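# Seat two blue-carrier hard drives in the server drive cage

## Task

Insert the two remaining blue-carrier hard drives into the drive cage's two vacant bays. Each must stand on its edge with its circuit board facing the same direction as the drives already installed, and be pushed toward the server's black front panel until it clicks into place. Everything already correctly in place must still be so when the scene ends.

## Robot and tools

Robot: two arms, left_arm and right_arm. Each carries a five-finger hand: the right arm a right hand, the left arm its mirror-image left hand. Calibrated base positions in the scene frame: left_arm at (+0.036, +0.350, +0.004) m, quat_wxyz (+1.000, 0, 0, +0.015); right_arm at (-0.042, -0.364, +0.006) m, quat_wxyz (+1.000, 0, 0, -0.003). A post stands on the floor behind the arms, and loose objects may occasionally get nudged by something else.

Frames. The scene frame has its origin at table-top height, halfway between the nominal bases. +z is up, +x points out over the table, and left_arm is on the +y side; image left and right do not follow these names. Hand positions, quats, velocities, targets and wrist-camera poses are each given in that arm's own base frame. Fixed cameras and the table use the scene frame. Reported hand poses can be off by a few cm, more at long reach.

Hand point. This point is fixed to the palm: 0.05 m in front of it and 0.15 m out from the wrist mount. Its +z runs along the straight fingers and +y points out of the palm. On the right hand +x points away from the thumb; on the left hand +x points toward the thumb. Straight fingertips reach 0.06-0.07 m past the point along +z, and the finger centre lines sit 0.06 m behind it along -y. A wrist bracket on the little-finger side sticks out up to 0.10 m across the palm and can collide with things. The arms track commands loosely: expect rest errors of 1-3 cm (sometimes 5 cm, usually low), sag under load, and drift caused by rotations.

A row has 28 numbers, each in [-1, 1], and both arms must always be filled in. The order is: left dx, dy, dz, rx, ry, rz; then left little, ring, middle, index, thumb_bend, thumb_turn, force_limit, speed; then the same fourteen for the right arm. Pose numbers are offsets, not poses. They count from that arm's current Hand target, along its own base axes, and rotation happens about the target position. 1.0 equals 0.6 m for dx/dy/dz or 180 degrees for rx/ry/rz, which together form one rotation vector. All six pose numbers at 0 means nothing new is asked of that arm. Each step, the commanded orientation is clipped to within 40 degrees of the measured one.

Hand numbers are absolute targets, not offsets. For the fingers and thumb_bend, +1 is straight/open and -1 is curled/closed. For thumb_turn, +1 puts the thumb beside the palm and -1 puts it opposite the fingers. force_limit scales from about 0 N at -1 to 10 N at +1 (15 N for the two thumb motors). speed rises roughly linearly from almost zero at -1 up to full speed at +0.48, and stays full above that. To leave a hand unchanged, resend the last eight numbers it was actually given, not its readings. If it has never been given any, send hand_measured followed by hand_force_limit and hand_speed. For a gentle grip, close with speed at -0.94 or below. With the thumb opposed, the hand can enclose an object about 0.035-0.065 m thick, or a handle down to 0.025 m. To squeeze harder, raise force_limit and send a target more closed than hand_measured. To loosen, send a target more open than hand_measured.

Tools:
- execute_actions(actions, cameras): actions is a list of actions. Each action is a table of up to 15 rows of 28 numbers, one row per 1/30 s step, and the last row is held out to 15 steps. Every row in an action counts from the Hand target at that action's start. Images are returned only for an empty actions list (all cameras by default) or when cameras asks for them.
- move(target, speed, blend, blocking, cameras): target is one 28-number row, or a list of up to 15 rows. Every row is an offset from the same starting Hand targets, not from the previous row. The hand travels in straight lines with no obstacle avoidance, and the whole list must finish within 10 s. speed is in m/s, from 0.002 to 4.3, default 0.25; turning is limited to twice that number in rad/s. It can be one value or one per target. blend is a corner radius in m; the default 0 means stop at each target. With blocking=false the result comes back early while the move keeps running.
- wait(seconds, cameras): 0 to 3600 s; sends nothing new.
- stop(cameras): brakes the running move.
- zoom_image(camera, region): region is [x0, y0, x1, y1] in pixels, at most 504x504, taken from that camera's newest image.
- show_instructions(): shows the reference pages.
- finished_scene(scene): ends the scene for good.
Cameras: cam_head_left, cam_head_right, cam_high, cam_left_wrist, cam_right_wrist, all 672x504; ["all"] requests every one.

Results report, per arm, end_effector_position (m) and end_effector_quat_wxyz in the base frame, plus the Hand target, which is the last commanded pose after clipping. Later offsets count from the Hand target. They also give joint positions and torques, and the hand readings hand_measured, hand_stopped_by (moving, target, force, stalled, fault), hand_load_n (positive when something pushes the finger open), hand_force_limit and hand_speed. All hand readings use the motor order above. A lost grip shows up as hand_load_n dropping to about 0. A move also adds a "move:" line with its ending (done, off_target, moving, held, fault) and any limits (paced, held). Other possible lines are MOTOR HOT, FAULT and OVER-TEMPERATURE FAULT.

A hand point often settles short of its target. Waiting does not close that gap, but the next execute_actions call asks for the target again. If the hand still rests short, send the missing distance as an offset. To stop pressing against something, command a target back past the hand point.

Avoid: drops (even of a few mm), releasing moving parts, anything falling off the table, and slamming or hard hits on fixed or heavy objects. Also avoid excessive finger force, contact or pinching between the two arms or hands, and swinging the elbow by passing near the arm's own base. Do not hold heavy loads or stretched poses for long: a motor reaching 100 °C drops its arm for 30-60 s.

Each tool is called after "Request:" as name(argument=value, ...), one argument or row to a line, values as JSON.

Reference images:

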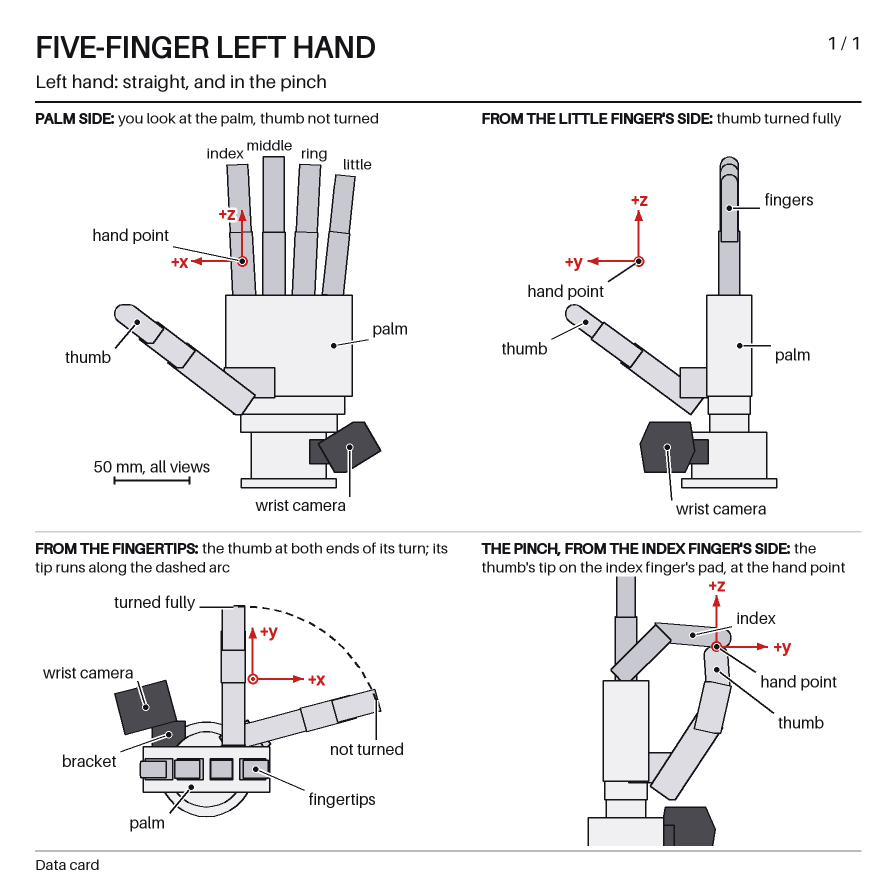

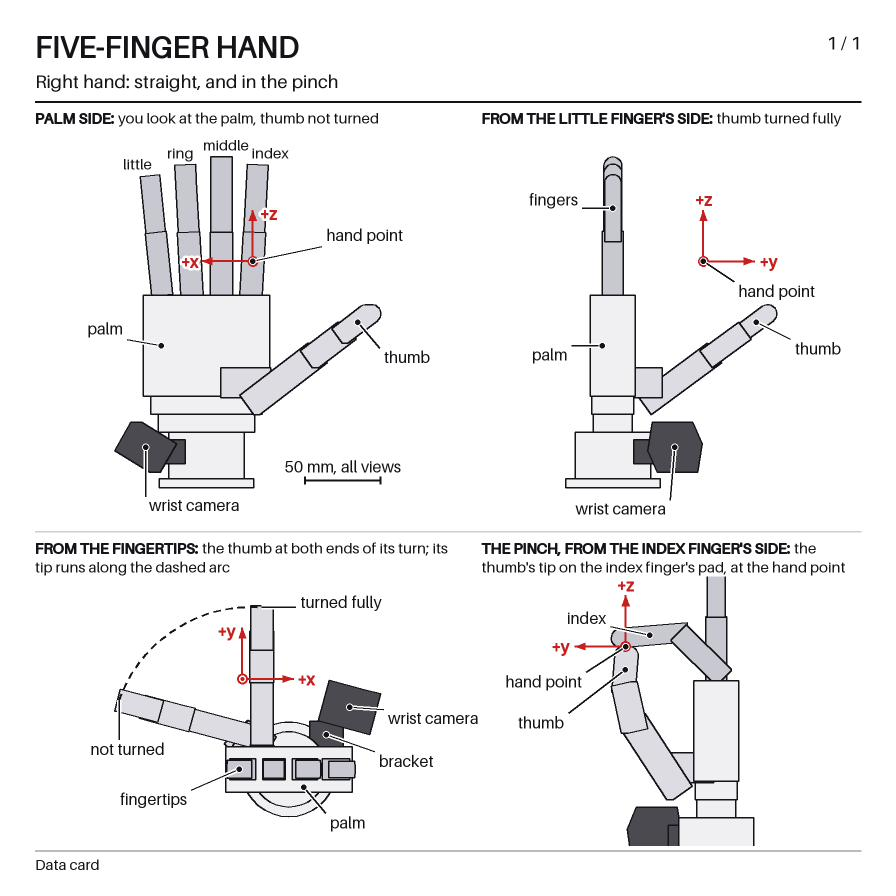

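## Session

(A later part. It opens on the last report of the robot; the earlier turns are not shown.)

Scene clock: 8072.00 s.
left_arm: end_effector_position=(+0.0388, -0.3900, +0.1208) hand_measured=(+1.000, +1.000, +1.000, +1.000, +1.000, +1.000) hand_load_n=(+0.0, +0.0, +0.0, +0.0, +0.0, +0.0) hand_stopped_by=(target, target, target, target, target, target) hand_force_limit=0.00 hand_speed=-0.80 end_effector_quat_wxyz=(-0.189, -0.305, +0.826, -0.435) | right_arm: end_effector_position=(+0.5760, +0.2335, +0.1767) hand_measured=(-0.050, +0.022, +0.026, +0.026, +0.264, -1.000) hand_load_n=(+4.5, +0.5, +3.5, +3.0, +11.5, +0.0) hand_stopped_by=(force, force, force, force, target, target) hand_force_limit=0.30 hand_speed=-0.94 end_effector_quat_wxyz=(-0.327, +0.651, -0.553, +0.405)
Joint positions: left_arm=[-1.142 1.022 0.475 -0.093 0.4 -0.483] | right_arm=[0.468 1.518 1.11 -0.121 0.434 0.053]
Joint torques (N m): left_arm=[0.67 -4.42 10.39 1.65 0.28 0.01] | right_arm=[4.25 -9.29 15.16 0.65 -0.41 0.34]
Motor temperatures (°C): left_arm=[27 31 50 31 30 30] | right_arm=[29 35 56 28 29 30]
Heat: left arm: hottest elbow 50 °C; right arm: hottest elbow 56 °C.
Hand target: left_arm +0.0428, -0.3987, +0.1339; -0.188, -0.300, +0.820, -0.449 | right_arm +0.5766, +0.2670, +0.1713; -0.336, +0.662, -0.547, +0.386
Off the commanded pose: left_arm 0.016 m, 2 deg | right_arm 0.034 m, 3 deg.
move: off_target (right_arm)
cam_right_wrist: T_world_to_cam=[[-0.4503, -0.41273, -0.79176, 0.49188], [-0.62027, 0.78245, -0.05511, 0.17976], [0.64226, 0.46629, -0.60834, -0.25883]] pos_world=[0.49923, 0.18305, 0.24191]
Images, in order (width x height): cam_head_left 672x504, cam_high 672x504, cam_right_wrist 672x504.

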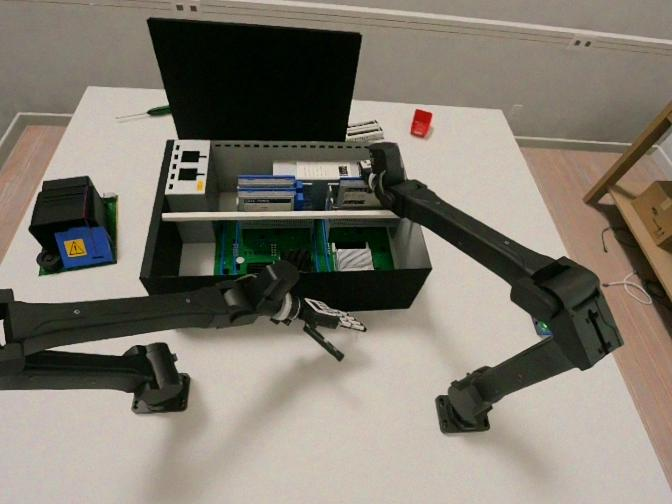

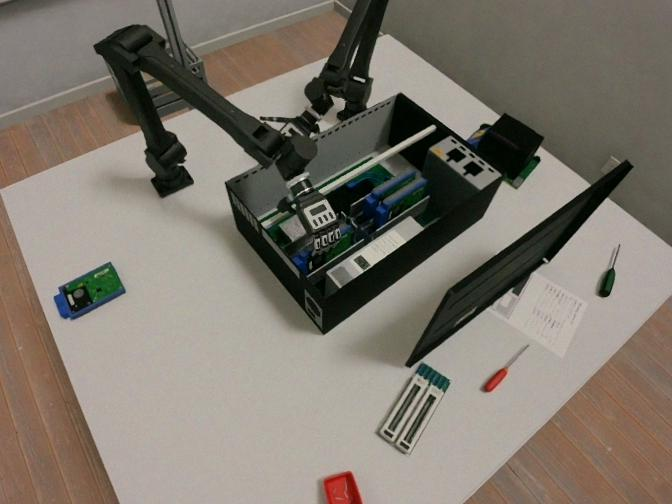

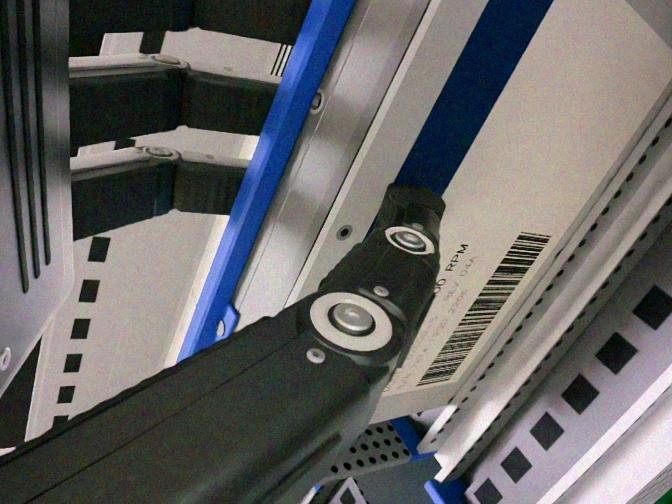

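Request:
move(
  target=[0,0,0,0,0,0,1,1,1,1,1,1,0,-0.8,0,-0.037,0.045,-0.0066,-0.0063,-0.0126,-0.2,-0.2,-0.4,-0.4,0.26,-1,0.3,-0.94],
  speed=0.04,
  cameras=["cam_right_wrist","cam_head_left"],
)

Request:
zoom_image(
  camera="cam_head_left",
  region=[320, 160, 380, 210],
)

Request:
zoom_image(
  camera="cam_right_wrist",
  region=[430, 330, 530, 430],
)

Scene clock: 8113.67 s.
left_arm: end_effector_position=(+0.0388, -0.3900, +0.1208) hand_measured=(+1.000, +1.000, +1.000, +1.000, +1.000, +1.000) hand_load_n=(+0.0, -0.5, +0.0, +0.0, -0.5, +0.0) hand_stopped_by=(target, target, target, target, target, target) hand_force_limit=0.00 hand_speed=-0.80 end_effector_quat_wxyz=(-0.189, -0.305, +0.826, -0.435) | right_arm: end_effector_position=(+0.5725, +0.2316, +0.1768) hand_measured=(-0.050, +0.022, +0.026, +0.026, +0.264, -1.000) hand_load_n=(+2.0, +0.0, +4.0, +3.5, +12.0, +0.0) hand_stopped_by=(force, force, force, force, target, target) hand_force_limit=0.30 hand_speed=-0.94 end_effector_quat_wxyz=(-0.313, +0.656, -0.555, +0.405)
Joint positions: left_arm=[-1.142 1.022 0.475 -0.093 0.4 -0.483] | right_arm=[0.472 1.517 1.123 -0.162 0.449 0.053]
Joint torques (N m): left_arm=[0.73 -4.42 10.39 1.65 0.28 0.01] | right_arm=[1.61 -13.39 15.2 0.5 0.2 0.2]
Motor temperatures (°C): left_arm=[27 31 50 31 30 30] | right_arm=[29 35 59 28 29 30]
Heat: left arm: hottest elbow 50 °C; right arm: hottest elbow 59 °C.
Hand target: left_arm +0.0428, -0.3987, +0.1339; -0.188, -0.300, +0.820, -0.449 | right_arm +0.5766, +0.2449, +0.1982; -0.327, +0.651, -0.552, +0.405
Off the commanded pose: left_arm 0.016 m, 2 deg | right_arm 0.026 m, 2 deg.
move: off_target (right_arm)
cam_right_wrist: T_world_to_cam=[[-0.46993, -0.42385, -0.77428, 0.50037], [-0.61521, 0.78629, -0.05703, 0.17563], [0.63299, 0.44955, -0.63026, -0.24257]] pos_world=[0.49673, 0.18303, 0.24456]
Images, in order (width x height): cam_head_left 672x504, cam_right_wrist 672x504.

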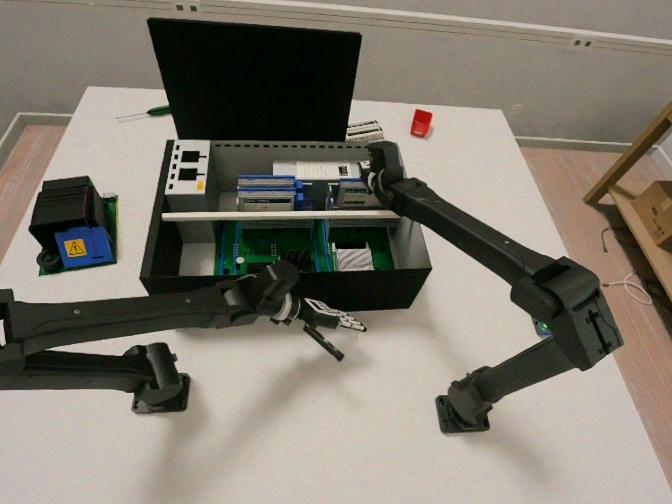

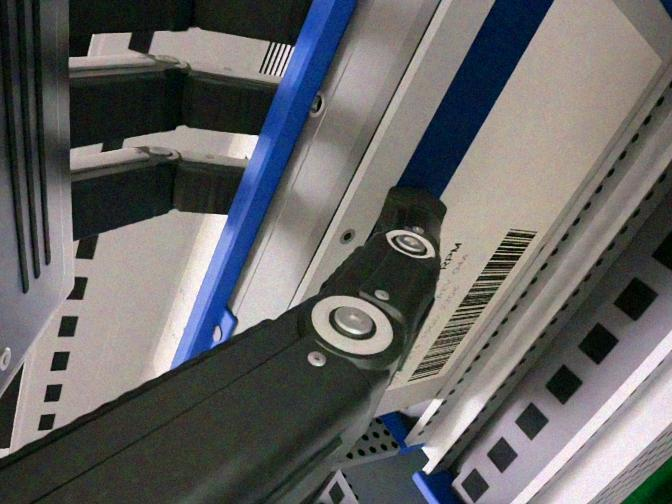

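Scaled by 8.400 from the camera's image (finer frame: 960x720).

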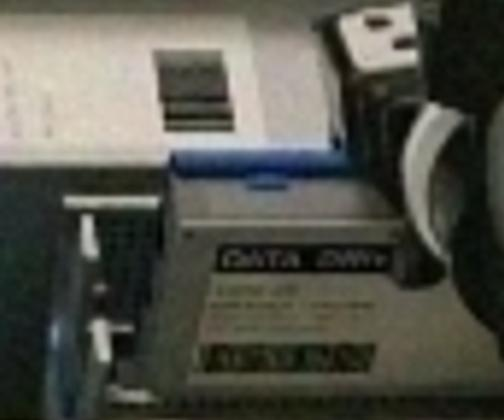

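Scaled by 5.040 from the camera's image (finer frame: 960x720).

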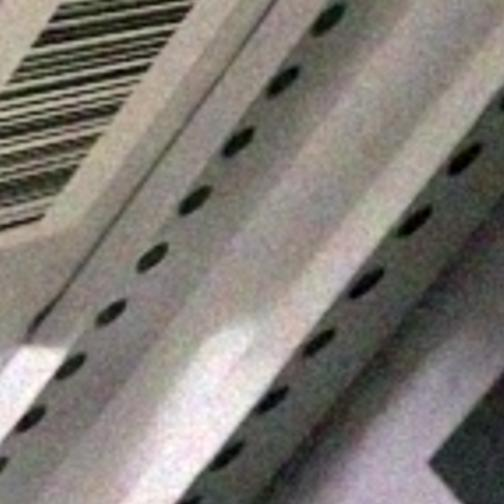

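Request:
move(
  target=[0,0,0,0,0,0,1,1,1,1,1,1,0,-0.8,0.015,0,0.005,0,0,0,-0.2,-0.2,-0.4,-0.4,0.26,-1,0.3,-0.94],
  speed=0.04,
  cameras=["cam_right_wrist","cam_head_left","cam_high"],
)

Request:
zoom_image(
  camera="cam_head_left",
  region=[320, 160, 380, 210],
)

Request:
zoom_image(
  camera="cam_high",
  region=[285, 205, 375, 275],
)

Scene clock: 8122.50 s.
left_arm: end_effector_position=(+0.0388, -0.3900, +0.1208) hand_measured=(+1.000, +1.000, +1.000, +1.000, +1.000, +1.000) hand_load_n=(+0.0, +0.0, +0.0, +0.0, +0.0, +0.0) hand_stopped_by=(target, target, target, target, target, target) hand_force_limit=0.00 hand_speed=-0.80 end_effector_quat_wxyz=(-0.189, -0.305, +0.826, -0.435) | right_arm: end_effector_position=(+0.5720, +0.2315, +0.1776) hand_measured=(-0.052, +0.022, +0.026, +0.026, +0.264, -1.000) hand_load_n=(+1.5, +0.0, +4.5, +4.0, +12.5, +0.5) hand_stopped_by=(force, force, force, force, target, target) hand_force_limit=0.30 hand_speed=-0.94 end_effector_quat_wxyz=(-0.310, +0.658, -0.555, +0.403)
Joint positions: left_arm=[-1.142 1.022 0.475 -0.093 0.4 -0.483] | right_arm=[0.472 1.517 1.13 -0.178 0.448 0.053]
Joint torques (N m): left_arm=[0.67 -4.54 10.39 1.65 0.28 0.01] | right_arm=[1.26 -11.87 16.88 1.14 -0.01 0.09]
Motor temperatures (°C): left_arm=[27 31 50 31 30 30] | right_arm=[29 35 59 28 29 30]
Heat: left arm: hottest elbow 50 °C; right arm: hottest elbow 59 °C.
Hand target: left_arm +0.0428, -0.3987, +0.1339; -0.188, -0.300, +0.820, -0.449 | right_arm +0.5856, +0.2448, +0.2011; -0.327, +0.651, -0.552, +0.405
Off the commanded pose: left_arm 0.016 m, 2 deg | right_arm 0.030 m, 2 deg.
move: off_target (right_arm)
cam_right_wrist: T_world_to_cam=[[-0.47585, -0.42693, -0.76896, 0.50383], [-0.61622, 0.78566, -0.05487, 0.17572], [0.62757, 0.44774, -0.63694, -0.23694]] pos_world=[0.49672, 0.18313, 0.24615]
Images, in order (width x height): cam_head_left 672x504, cam_high 672x504, cam_right_wrist 672x504.

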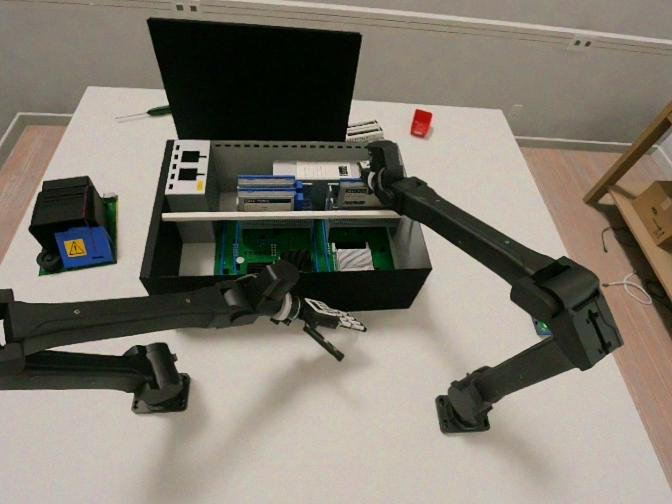

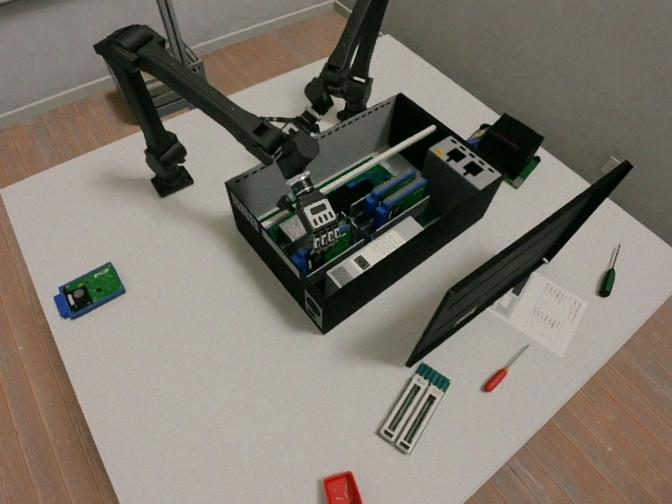

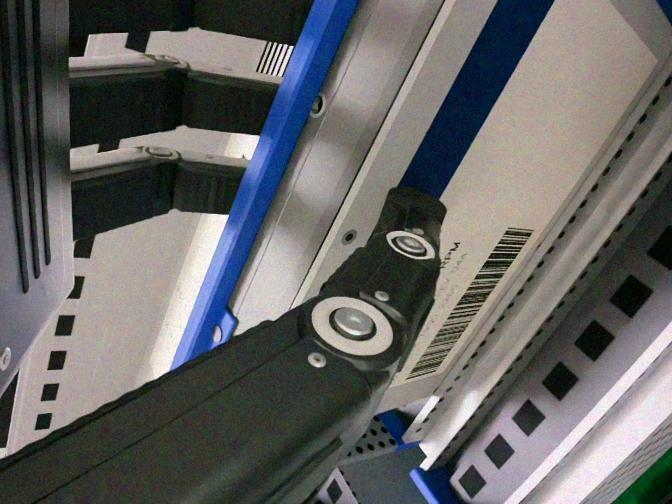

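Scaled by 8.400 from the camera's image (finer frame: 960x720).

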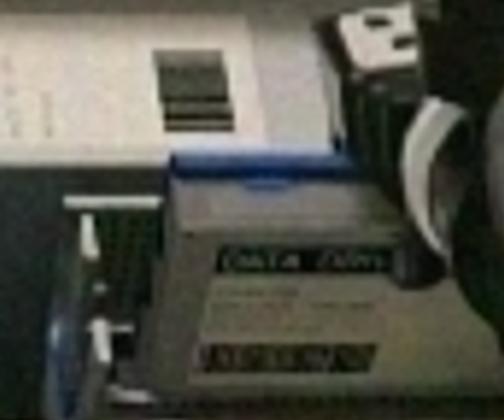

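Scaled by 5.600 from the camera's image (finer frame: 960x720).

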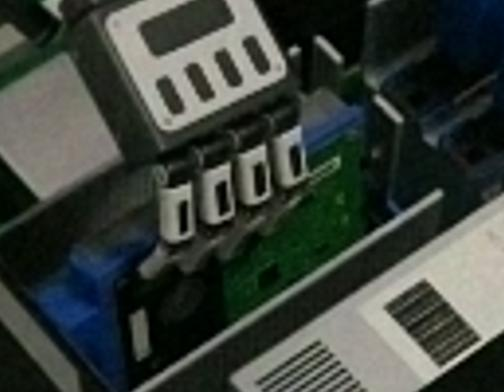

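Request:
move(
  target=[0,0,0,0,0,0,1,1,1,1,1,1,0,-0.8,0.02,0,-0.005,0,0,0,-0.2,-0.2,-0.4,-0.4,0.26,-1,0.3,-0.94],
  speed=0.04,
  cameras=["cam_right_wrist","cam_head_left","cam_high"],
)

Request:
zoom_image(
  camera="cam_head_left",
  region=[320, 160, 380, 210],
)

Request:
zoom_image(
  camera="cam_high",
  region=[285, 205, 375, 275],
)

Scene clock: 8132.63 s.
left_arm: end_effector_position=(+0.0388, -0.3900, +0.1208) hand_measured=(+1.000, +1.000, +1.000, +1.000, +1.000, +1.000) hand_load_n=(+0.0, +0.0, +0.0, +0.0, +0.0, +0.0) hand_stopped_by=(target, target, target, target, target, target) hand_force_limit=0.00 hand_speed=-0.80 end_effector_quat_wxyz=(-0.189, -0.305, +0.826, -0.435) | right_arm: end_effector_position=(+0.5771, +0.2327, +0.1770) hand_measured=(-0.050, +0.022, +0.026, +0.026, +0.264, -1.000) hand_load_n=(+4.5, +0.5, +5.0, +4.5, +10.0, +0.0) hand_stopped_by=(force, force, force, force, target, target) hand_force_limit=0.30 hand_speed=-0.94 end_effector_quat_wxyz=(-0.309, +0.659, -0.556, +0.401)
Joint positions: left_arm=[-1.142 1.022 0.475 -0.093 0.4 -0.483] | right_arm=[0.468 1.531 1.147 -0.185 0.441 0.053]
Joint torques (N m): left_arm=[0.62 -4.48 10.39 1.65 0.28 0.01] | right_arm=[0.32 -11.22 17.48 1.44 -0.13 0.07]
Motor temperatures (°C): left_arm=[27 31 50 31 30 30] | right_arm=[29 35 61 28 29 30]
Heat: left arm: hottest elbow 50 °C; right arm: hottest elbow 61 °C.
Hand target: left_arm +0.0428, -0.3987, +0.1339; -0.188, -0.300, +0.820, -0.449 | right_arm +0.5976, +0.2448, +0.1983; -0.327, +0.651, -0.553, +0.405
Off the commanded pose: left_arm 0.016 m, 2 deg | right_arm 0.032 m, 2 deg.
move: off_target (right_arm)
cam_right_wrist: T_world_to_cam=[[-0.47927, -0.42662, -0.767, 0.50783], [-0.61771, 0.78478, -0.05053, 0.17828], [0.62349, 0.44956, -0.63965, -0.23867]] pos_world=[0.50232, 0.18403, 0.24585]
Images, in order (width x height): cam_head_left 672x504, cam_high 672x504, cam_right_wrist 672x504.

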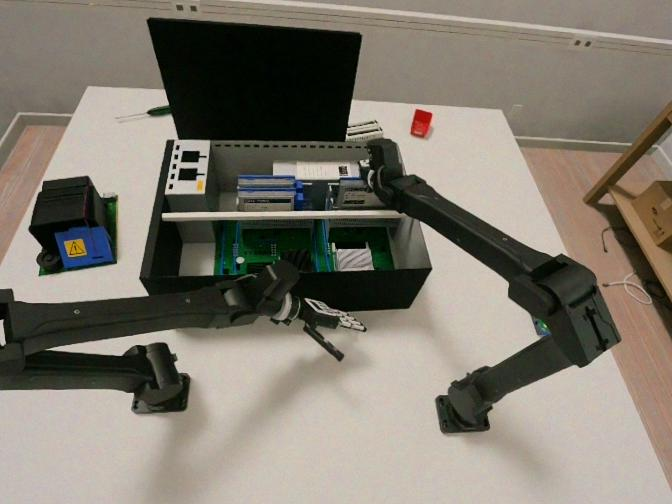

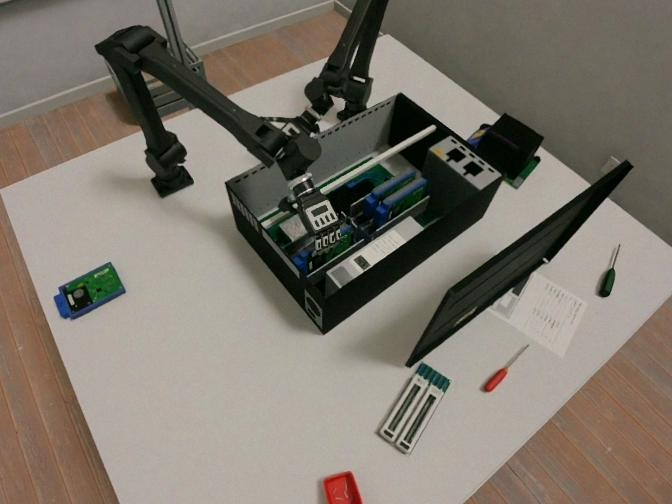

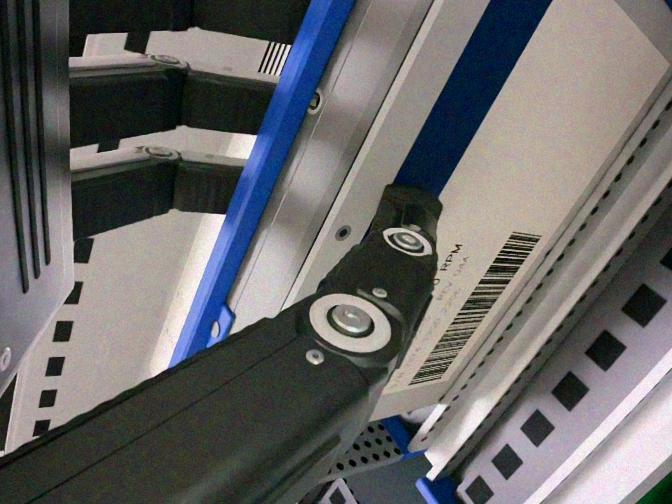

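Scaled by 8.400 from the camera's image (finer frame: 960x720).

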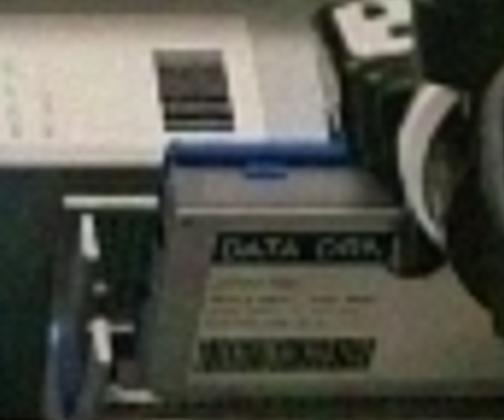

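Scaled by 5.600 from the camera's image (finer frame: 960x720).

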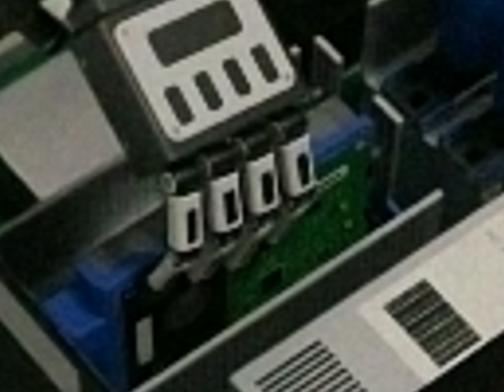

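Request:
move(
  target=[0,0,0,0,0,0,1,1,1,1,1,1,0,-0.8,0,0.03,0,0,0,0,-0.2,-0.2,-0.4,-0.4,0.26,-1,0.3,-0.94],
  speed=0.04,
  cameras=["cam_right_wrist","cam_head_left","cam_high"],
)

Request:
zoom_image(
  camera="cam_head_left",
  region=[320, 160, 380, 210],
)

Request:
zoom_image(
  camera="cam_high",
  region=[285, 205, 375, 275],
)

Scene clock: 8141.83 s.
left_arm: end_effector_position=(+0.0388, -0.3900, +0.1208) hand_measured=(+1.000, +1.000, +1.000, +1.000, +1.000, +1.000) hand_load_n=(+0.0, +0.0, +0.0, +0.0, +0.0, +0.0) hand_stopped_by=(target, target, target, target, target, target) hand_force_limit=0.00 hand_speed=-0.80 end_effector_quat_wxyz=(-0.189, -0.305, +0.826, -0.435) | right_arm: end_effector_position=(+0.5813, +0.2343, +0.1767) hand_measured=(-0.050, +0.022, +0.026, +0.026, +0.264, -1.000) hand_load_n=(+5.5, +1.5, +4.0, +3.0, +10.5, +0.0) hand_stopped_by=(force, force, force, force, target, target) hand_force_limit=0.30 hand_speed=-0.94 end_effector_quat_wxyz=(-0.301, +0.659, -0.557, +0.406)
Joint positions: left_arm=[-1.142 1.022 0.475 -0.093 0.4 -0.483] | right_arm=[0.474 1.548 1.17 -0.201 0.463 0.053]
Joint torques (N m): left_arm=[0.67 -4.42 10.39 1.63 0.28 0.01] | right_arm=[3.43 -11.28 17.74 1.48 0.11 0.25]
Motor temperatures (°C): left_arm=[27 31 50 31 30 30] | right_arm=[29 35 63 28 29 30]
Heat: left arm: hottest elbow 50 °C; right arm: hottest elbow 63 °C.
Hand target: left_arm +0.0428, -0.3987, +0.1339; -0.188, -0.300, +0.820, -0.449 | right_arm +0.5976, +0.2628, +0.1983; -0.327, +0.651, -0.553, +0.405
Off the commanded pose: left_arm 0.016 m, 2 deg | right_arm 0.039 m, 3 deg.
move: off_target (right_arm)
cam_right_wrist: T_world_to_cam=[[-0.48744, -0.43236, -0.7586, 0.51488], [-0.6081, 0.79156, -0.0604, 0.17409], [0.62659, 0.43186, -0.64875, -0.23827]] pos_world=[0.50613, 0.18771, 0.24652]
Images, in order (width x height): cam_head_left 672x504, cam_high 672x504, cam_right_wrist 672x504.

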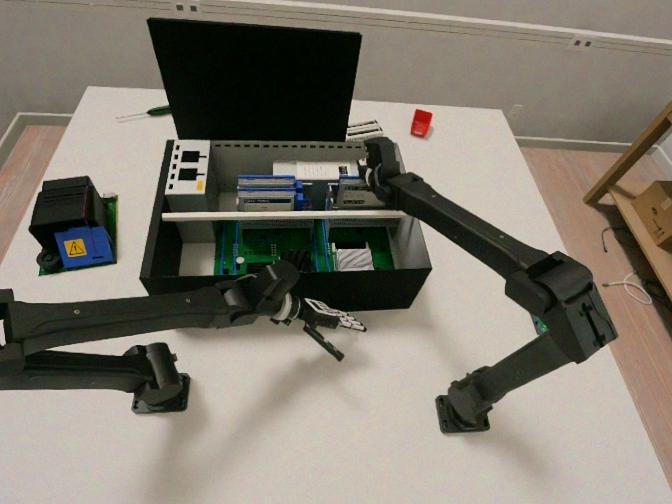

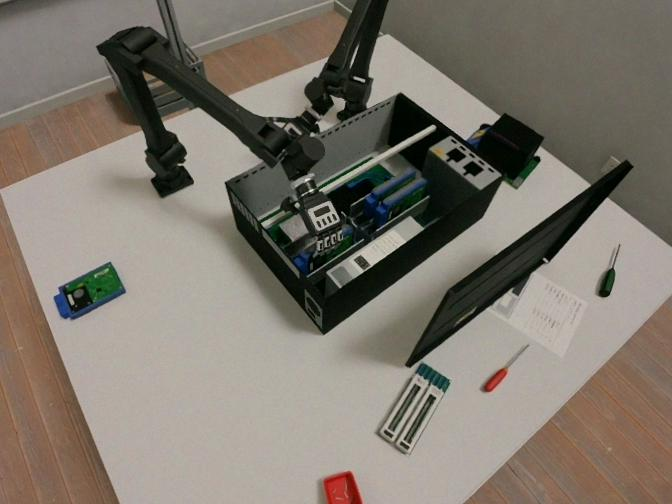

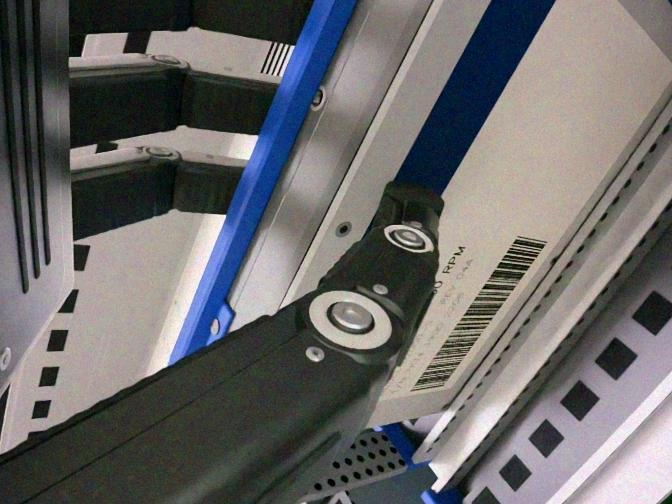

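Scaled by 8.400 from the camera's image (finer frame: 960x720).

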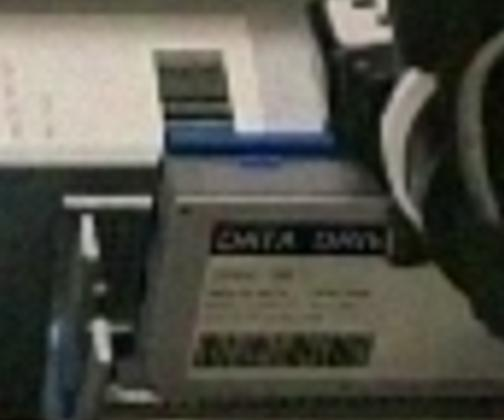

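Scaled by 5.600 from the camera's image (finer frame: 960x720).

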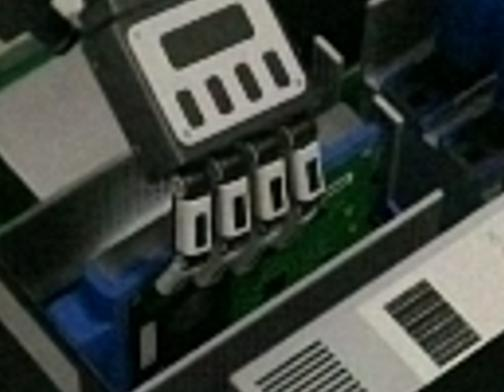

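Request:
move(
  target=[0,0,0,0,0,0,1,1,1,1,1,1,0,-0.8,-0.006,0.03,0.008,0,0,0,-0.2,-0.2,-0.4,-0.4,0.26,-1,0.3,-0.94],
  speed=0.04,
  cameras=["cam_right_wrist","cam_head_left","cam_high"],
)

Request:
zoom_image(
  camera="cam_head_left",
  region=[320, 160, 380, 210],
)

Request:
zoom_image(
  camera="cam_high",
  region=[285, 205, 375, 275],
)

Scene clock: 8153.77 s.
left_arm: end_effector_position=(+0.0388, -0.3900, +0.1208) hand_measured=(+1.000, +1.000, +1.000, +1.000, +1.000, +1.000) hand_load_n=(+0.0, +0.0, +0.0, +0.0, +0.0, +0.0) hand_stopped_by=(target, target, target, target, target, target) hand_force_limit=0.00 hand_speed=-0.80 end_effector_quat_wxyz=(-0.189, -0.305, +0.826, -0.435) | right_arm: end_effector_position=(+0.5802, +0.2444, +0.1772) hand_measured=(-0.050, +0.022, +0.026, +0.026, +0.264, -1.000) hand_load_n=(+5.5, +1.0, +3.5, +2.5, +11.5, +0.0) hand_stopped_by=(force, force, force, force, target, target) hand_force_limit=0.30 hand_speed=-0.94 end_effector_quat_wxyz=(-0.291, +0.663, -0.554, +0.411)
Joint positions: left_arm=[-1.142 1.022 0.475 -0.093 0.4 -0.483] | right_arm=[0.499 1.563 1.194 -0.226 0.497 0.053]
Joint torques (N m): left_arm=[0.67 -4.48 10.39 1.63 0.28 0.01] | right_arm=[2.78 -12.04 17.76 1.36 -0.14 0.4]
Motor temperatures (°C): left_arm=[27 31 50 31 30 30] | right_arm=[29 35 64 28 29 30]
Heat: left arm: hottest elbow 50 °C; right arm: hottest elbow 64 °C.
Hand target: left_arm +0.0428, -0.3987, +0.1339; -0.188, -0.300, +0.820, -0.449 | right_arm +0.5940, +0.2809, +0.2032; -0.327, +0.651, -0.552, +0.405
Off the commanded pose: left_arm 0.016 m, 2 deg | right_arm 0.047 m, 4 deg.
move: off_target (right_arm)
cam_right_wrist: T_world_to_cam=[[-0.49263, -0.44881, -0.74558, 0.52386], [-0.60602, 0.79179, -0.07621, 0.16701], [0.62455, 0.41429, -0.66204, -0.2337]] pos_world=[0.50523, 0.1997, 0.24858]
Images, in order (width x height): cam_head_left 672x504, cam_high 672x504, cam_right_wrist 672x504.

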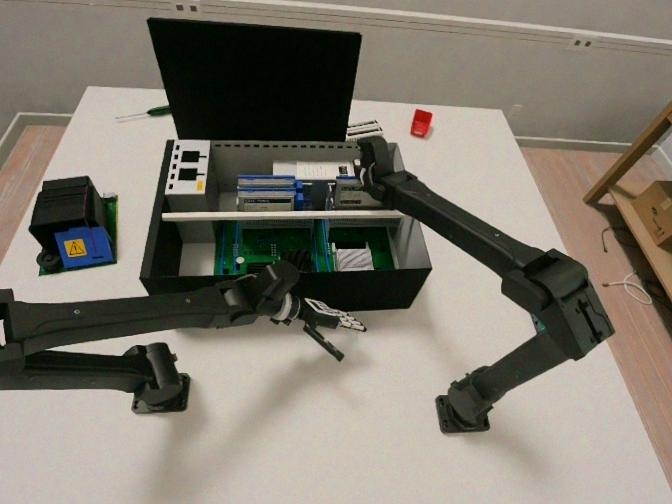

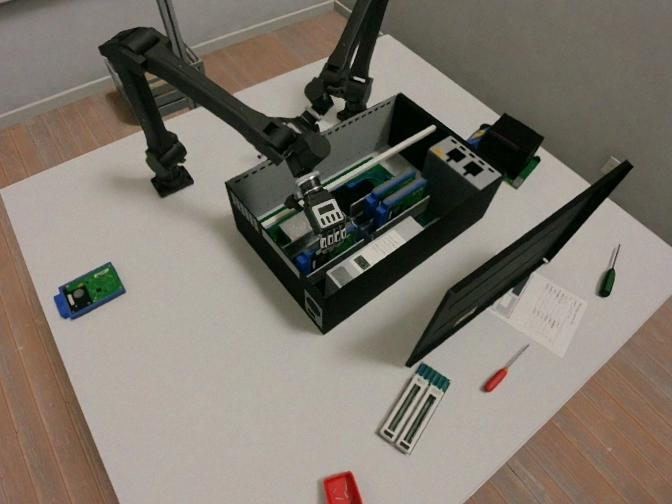

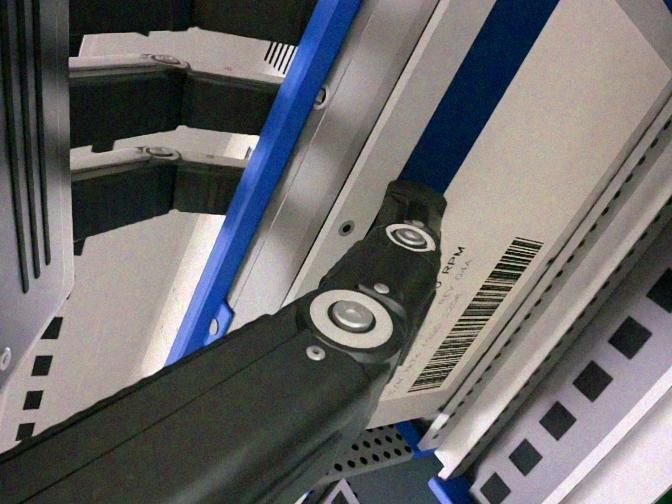

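Scaled by 8.400 from the camera's image (finer frame: 960x720).

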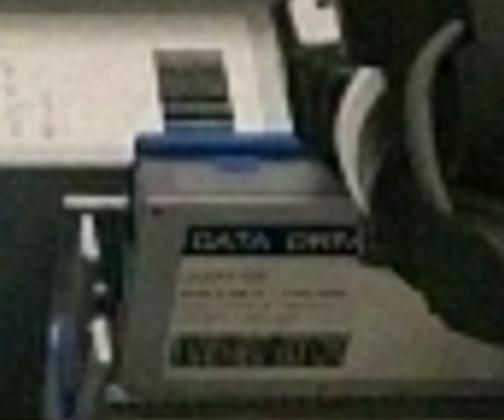

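Scaled by 5.600 from the camera's image (finer frame: 960x720).

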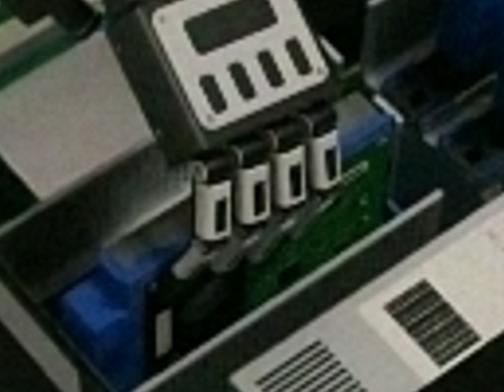

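Request:
move(
  target=[0,0,0,0,0,0,1,1,1,1,1,1,0,-0.8,0,0.017,0,0,0,0,-0.2,-0.2,-0.4,-0.4,0.26,-1,0.3,-0.94],
  speed=0.04,
  cameras=["cam_right_wrist","cam_head_left","cam_high"],
)

Request:
zoom_image(
  camera="cam_head_left",
  region=[320, 160, 380, 210],
)

Request:
zoom_image(
  camera="cam_right_wrist",
  region=[350, 354, 500, 504],
)

Scene clock: 8161.53 s.
left_arm: end_effector_position=(+0.0388, -0.3900, +0.1208) hand_measured=(+1.000, +1.000, +1.000, +1.000, +1.000, +1.000) hand_load_n=(-0.5, +0.0, +0.0, +0.0, +0.0, +0.0) hand_stopped_by=(target, target, target, target, target, target) hand_force_limit=0.00 hand_speed=-0.80 end_effector_quat_wxyz=(-0.189, -0.305, +0.826, -0.435) | right_arm: end_effector_position=(+0.5799, +0.2535, +0.1771) hand_measured=(-0.050, +0.022, +0.026, +0.026, +0.264, -1.000) hand_load_n=(+5.5, +0.5, +4.0, +2.5, +11.5, +0.0) hand_stopped_by=(force, force, force, force, target, target) hand_force_limit=0.30 hand_speed=-0.94 end_effector_quat_wxyz=(-0.290, +0.664, -0.553, +0.412)
Joint positions: left_arm=[-1.142 1.022 0.475 -0.093 0.4 -0.483] | right_arm=[0.516 1.574 1.208 -0.234 0.512 0.059]
Joint torques (N m): left_arm=[0.67 -4.42 10.39 1.63 0.28 0.01] | right_arm=[4.78 -12.45 18.17 1.18 -0.16 0.48]
Motor temperatures (°C): left_arm=[27 31 50 31 30 30] | right_arm=[29 35 66 28 29 30]
Heat: left arm: hottest elbow 50 °C; right arm: hottest elbow 66 °C.
Hand target: left_arm +0.0428, -0.3987, +0.1339; -0.188, -0.300, +0.820, -0.449 | right_arm +0.5940, +0.2911, +0.2032; -0.327, +0.651, -0.552, +0.405
Off the commanded pose: left_arm 0.016 m, 2 deg | right_arm 0.048 m, 5 deg.
move: off_target (right_arm)
cam_right_wrist: T_world_to_cam=[[-0.49233, -0.45315, -0.74315, 0.52825], [-0.60746, 0.79036, -0.07951, 0.16136], [0.62338, 0.41229, -0.66439, -0.23588]] pos_world=[0.50513, 0.2091, 0.24868]
Images, in order (width x height): cam_head_left 672x504, cam_high 672x504, cam_right_wrist 672x504.

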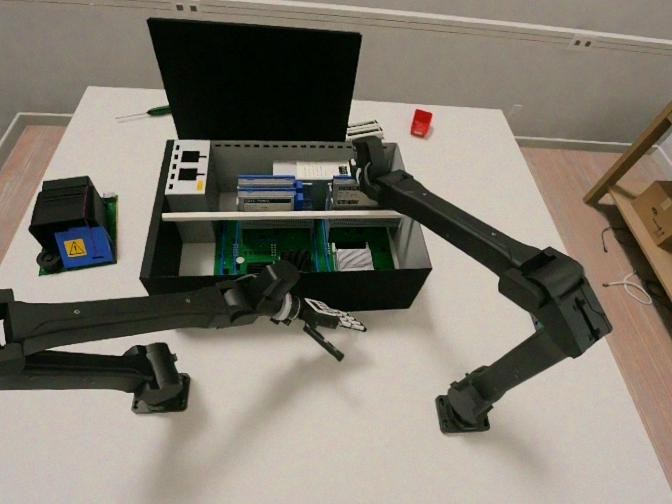

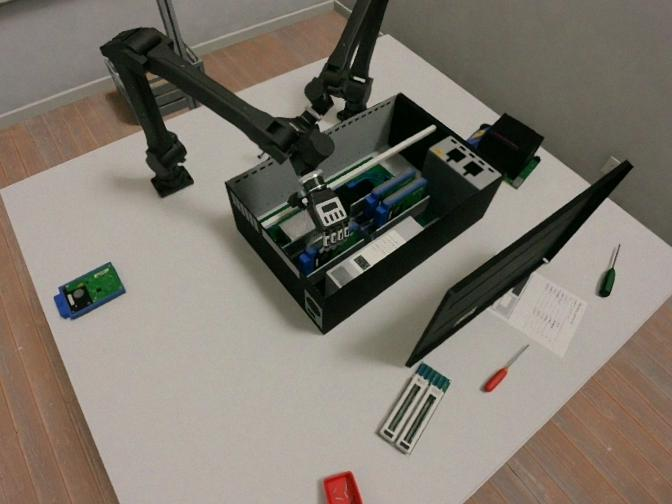

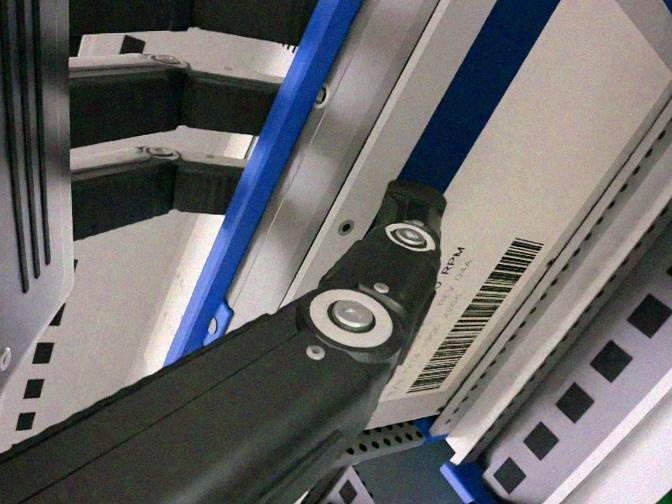

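Scaled by 8.400 from the camera's image (finer frame: 960x720).

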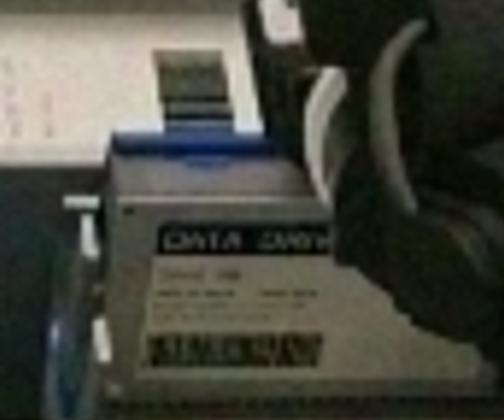

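Scaled by 3.360 from the camera's image (finer frame: 960x720).

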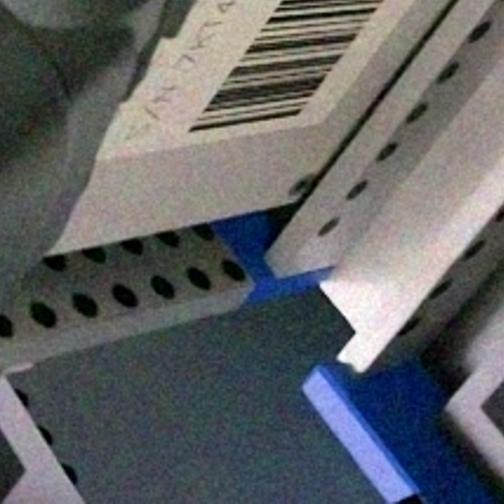

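Request:
move(
  target=[0,0,0,0,0,0,1,1,1,1,1,1,0,-0.8,0,0.012,0,0,0,0,-0.2,-0.2,-0.4,-0.4,0.26,-1,0.3,-0.94],
  speed=0.04,
  cameras=["cam_right_wrist","cam_head_left","cam_high"],
)

Request:
zoom_image(
  camera="cam_head_left",
  region=[320, 160, 380, 210],
)

Request:
zoom_image(
  camera="cam_right_wrist",
  region=[350, 354, 500, 504],
)

Scene clock: 8175.73 s.
left_arm: end_effector_position=(+0.0388, -0.3900, +0.1208) hand_measured=(+1.000, +1.000, +1.000, +1.000, +1.000, +1.000) hand_load_n=(+0.0, -0.5, +0.0, +0.0, +0.0, +0.0) hand_stopped_by=(target, target, target, target, target, target) hand_force_limit=0.00 hand_speed=-0.80 end_effector_quat_wxyz=(-0.189, -0.305, +0.826, -0.435) | right_arm: end_effector_position=(+0.5803, +0.2539, +0.1770) hand_measured=(-0.050, +0.022, +0.026, +0.026, +0.264, -1.000) hand_load_n=(+6.0, +1.0, +3.5, +2.0, +11.5, -0.5) hand_stopped_by=(force, force, force, force, target, target) hand_force_limit=0.30 hand_speed=-0.94 end_effector_quat_wxyz=(-0.285, +0.664, -0.554, +0.414)
Joint positions: left_arm=[-1.142 1.022 0.475 -0.093 0.4 -0.483] | right_arm=[0.519 1.579 1.216 -0.245 0.523 0.061]
Joint torques (N m): left_arm=[0.62 -4.42 10.4 1.63 0.28 0.01] | right_arm=[3.43 -12.28 18.24 1.62 -0.25 0.55]
Motor temperatures (°C): left_arm=[27 31 50 31 30 30] | right_arm=[29 35 65 28 29 30]
Heat: left arm: hottest elbow 50 °C; right arm: hottest elbow 65 °C.
Hand target: left_arm +0.0428, -0.3987, +0.1339; -0.188, -0.300, +0.820, -0.449 | right_arm +0.5940, +0.2982, +0.2033; -0.327, +0.651, -0.552, +0.405
Off the commanded pose: left_arm 0.016 m, 2 deg | right_arm 0.053 m, 5 deg.
move: off_target (right_arm)
cam_right_wrist: T_world_to_cam=[[-0.4976, -0.45531, -0.7383, 0.53123], [-0.60224, 0.79391, -0.08371, 0.15814], [0.62426, 0.40298, -0.66926, -0.23366]] pos_world=[0.50544, 0.21049, 0.24906]
Images, in order (width x height): cam_head_left 672x504, cam_high 672x504, cam_right_wrist 672x504.

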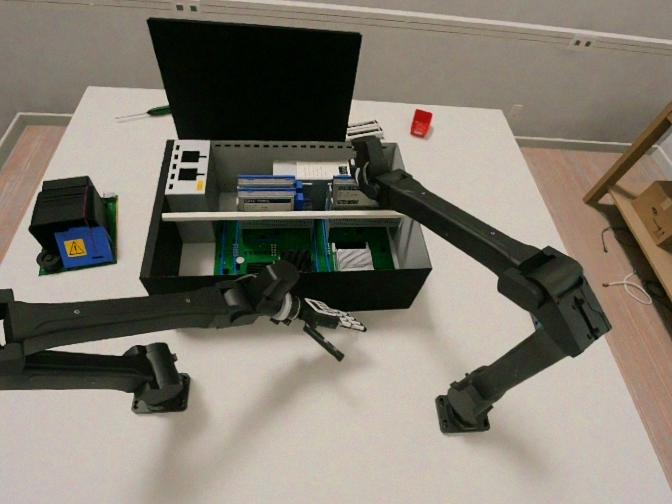

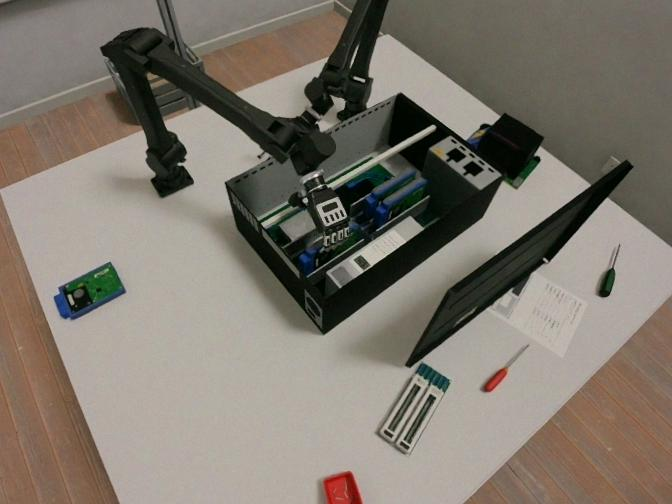

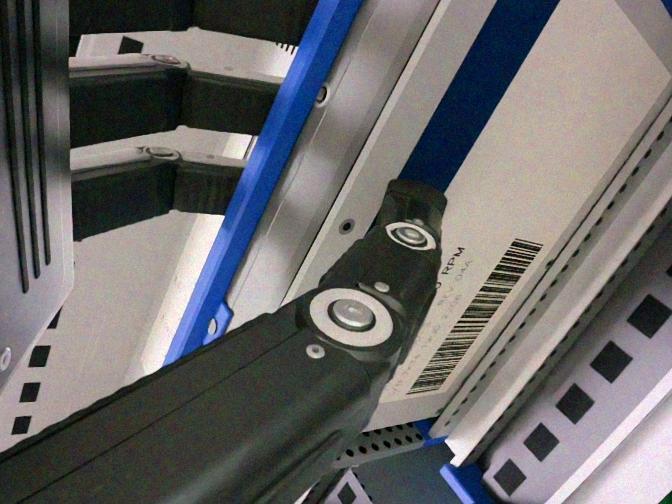

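Scaled by 8.400 from the camera's image (finer frame: 960x720).

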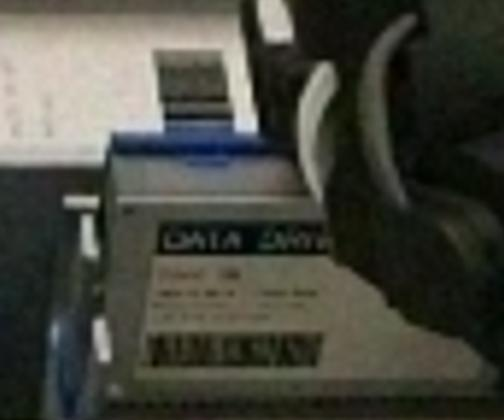

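Scaled by 3.360 from the camera's image (finer frame: 960x720).

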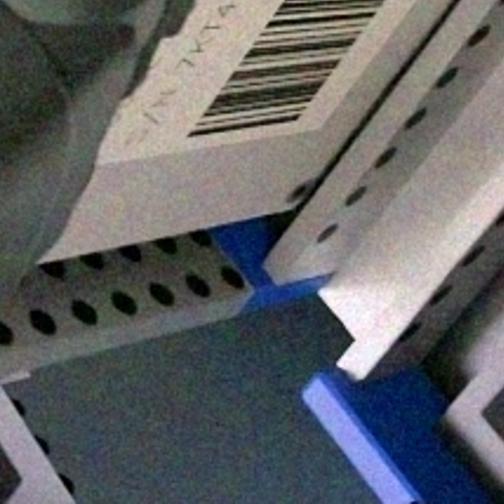

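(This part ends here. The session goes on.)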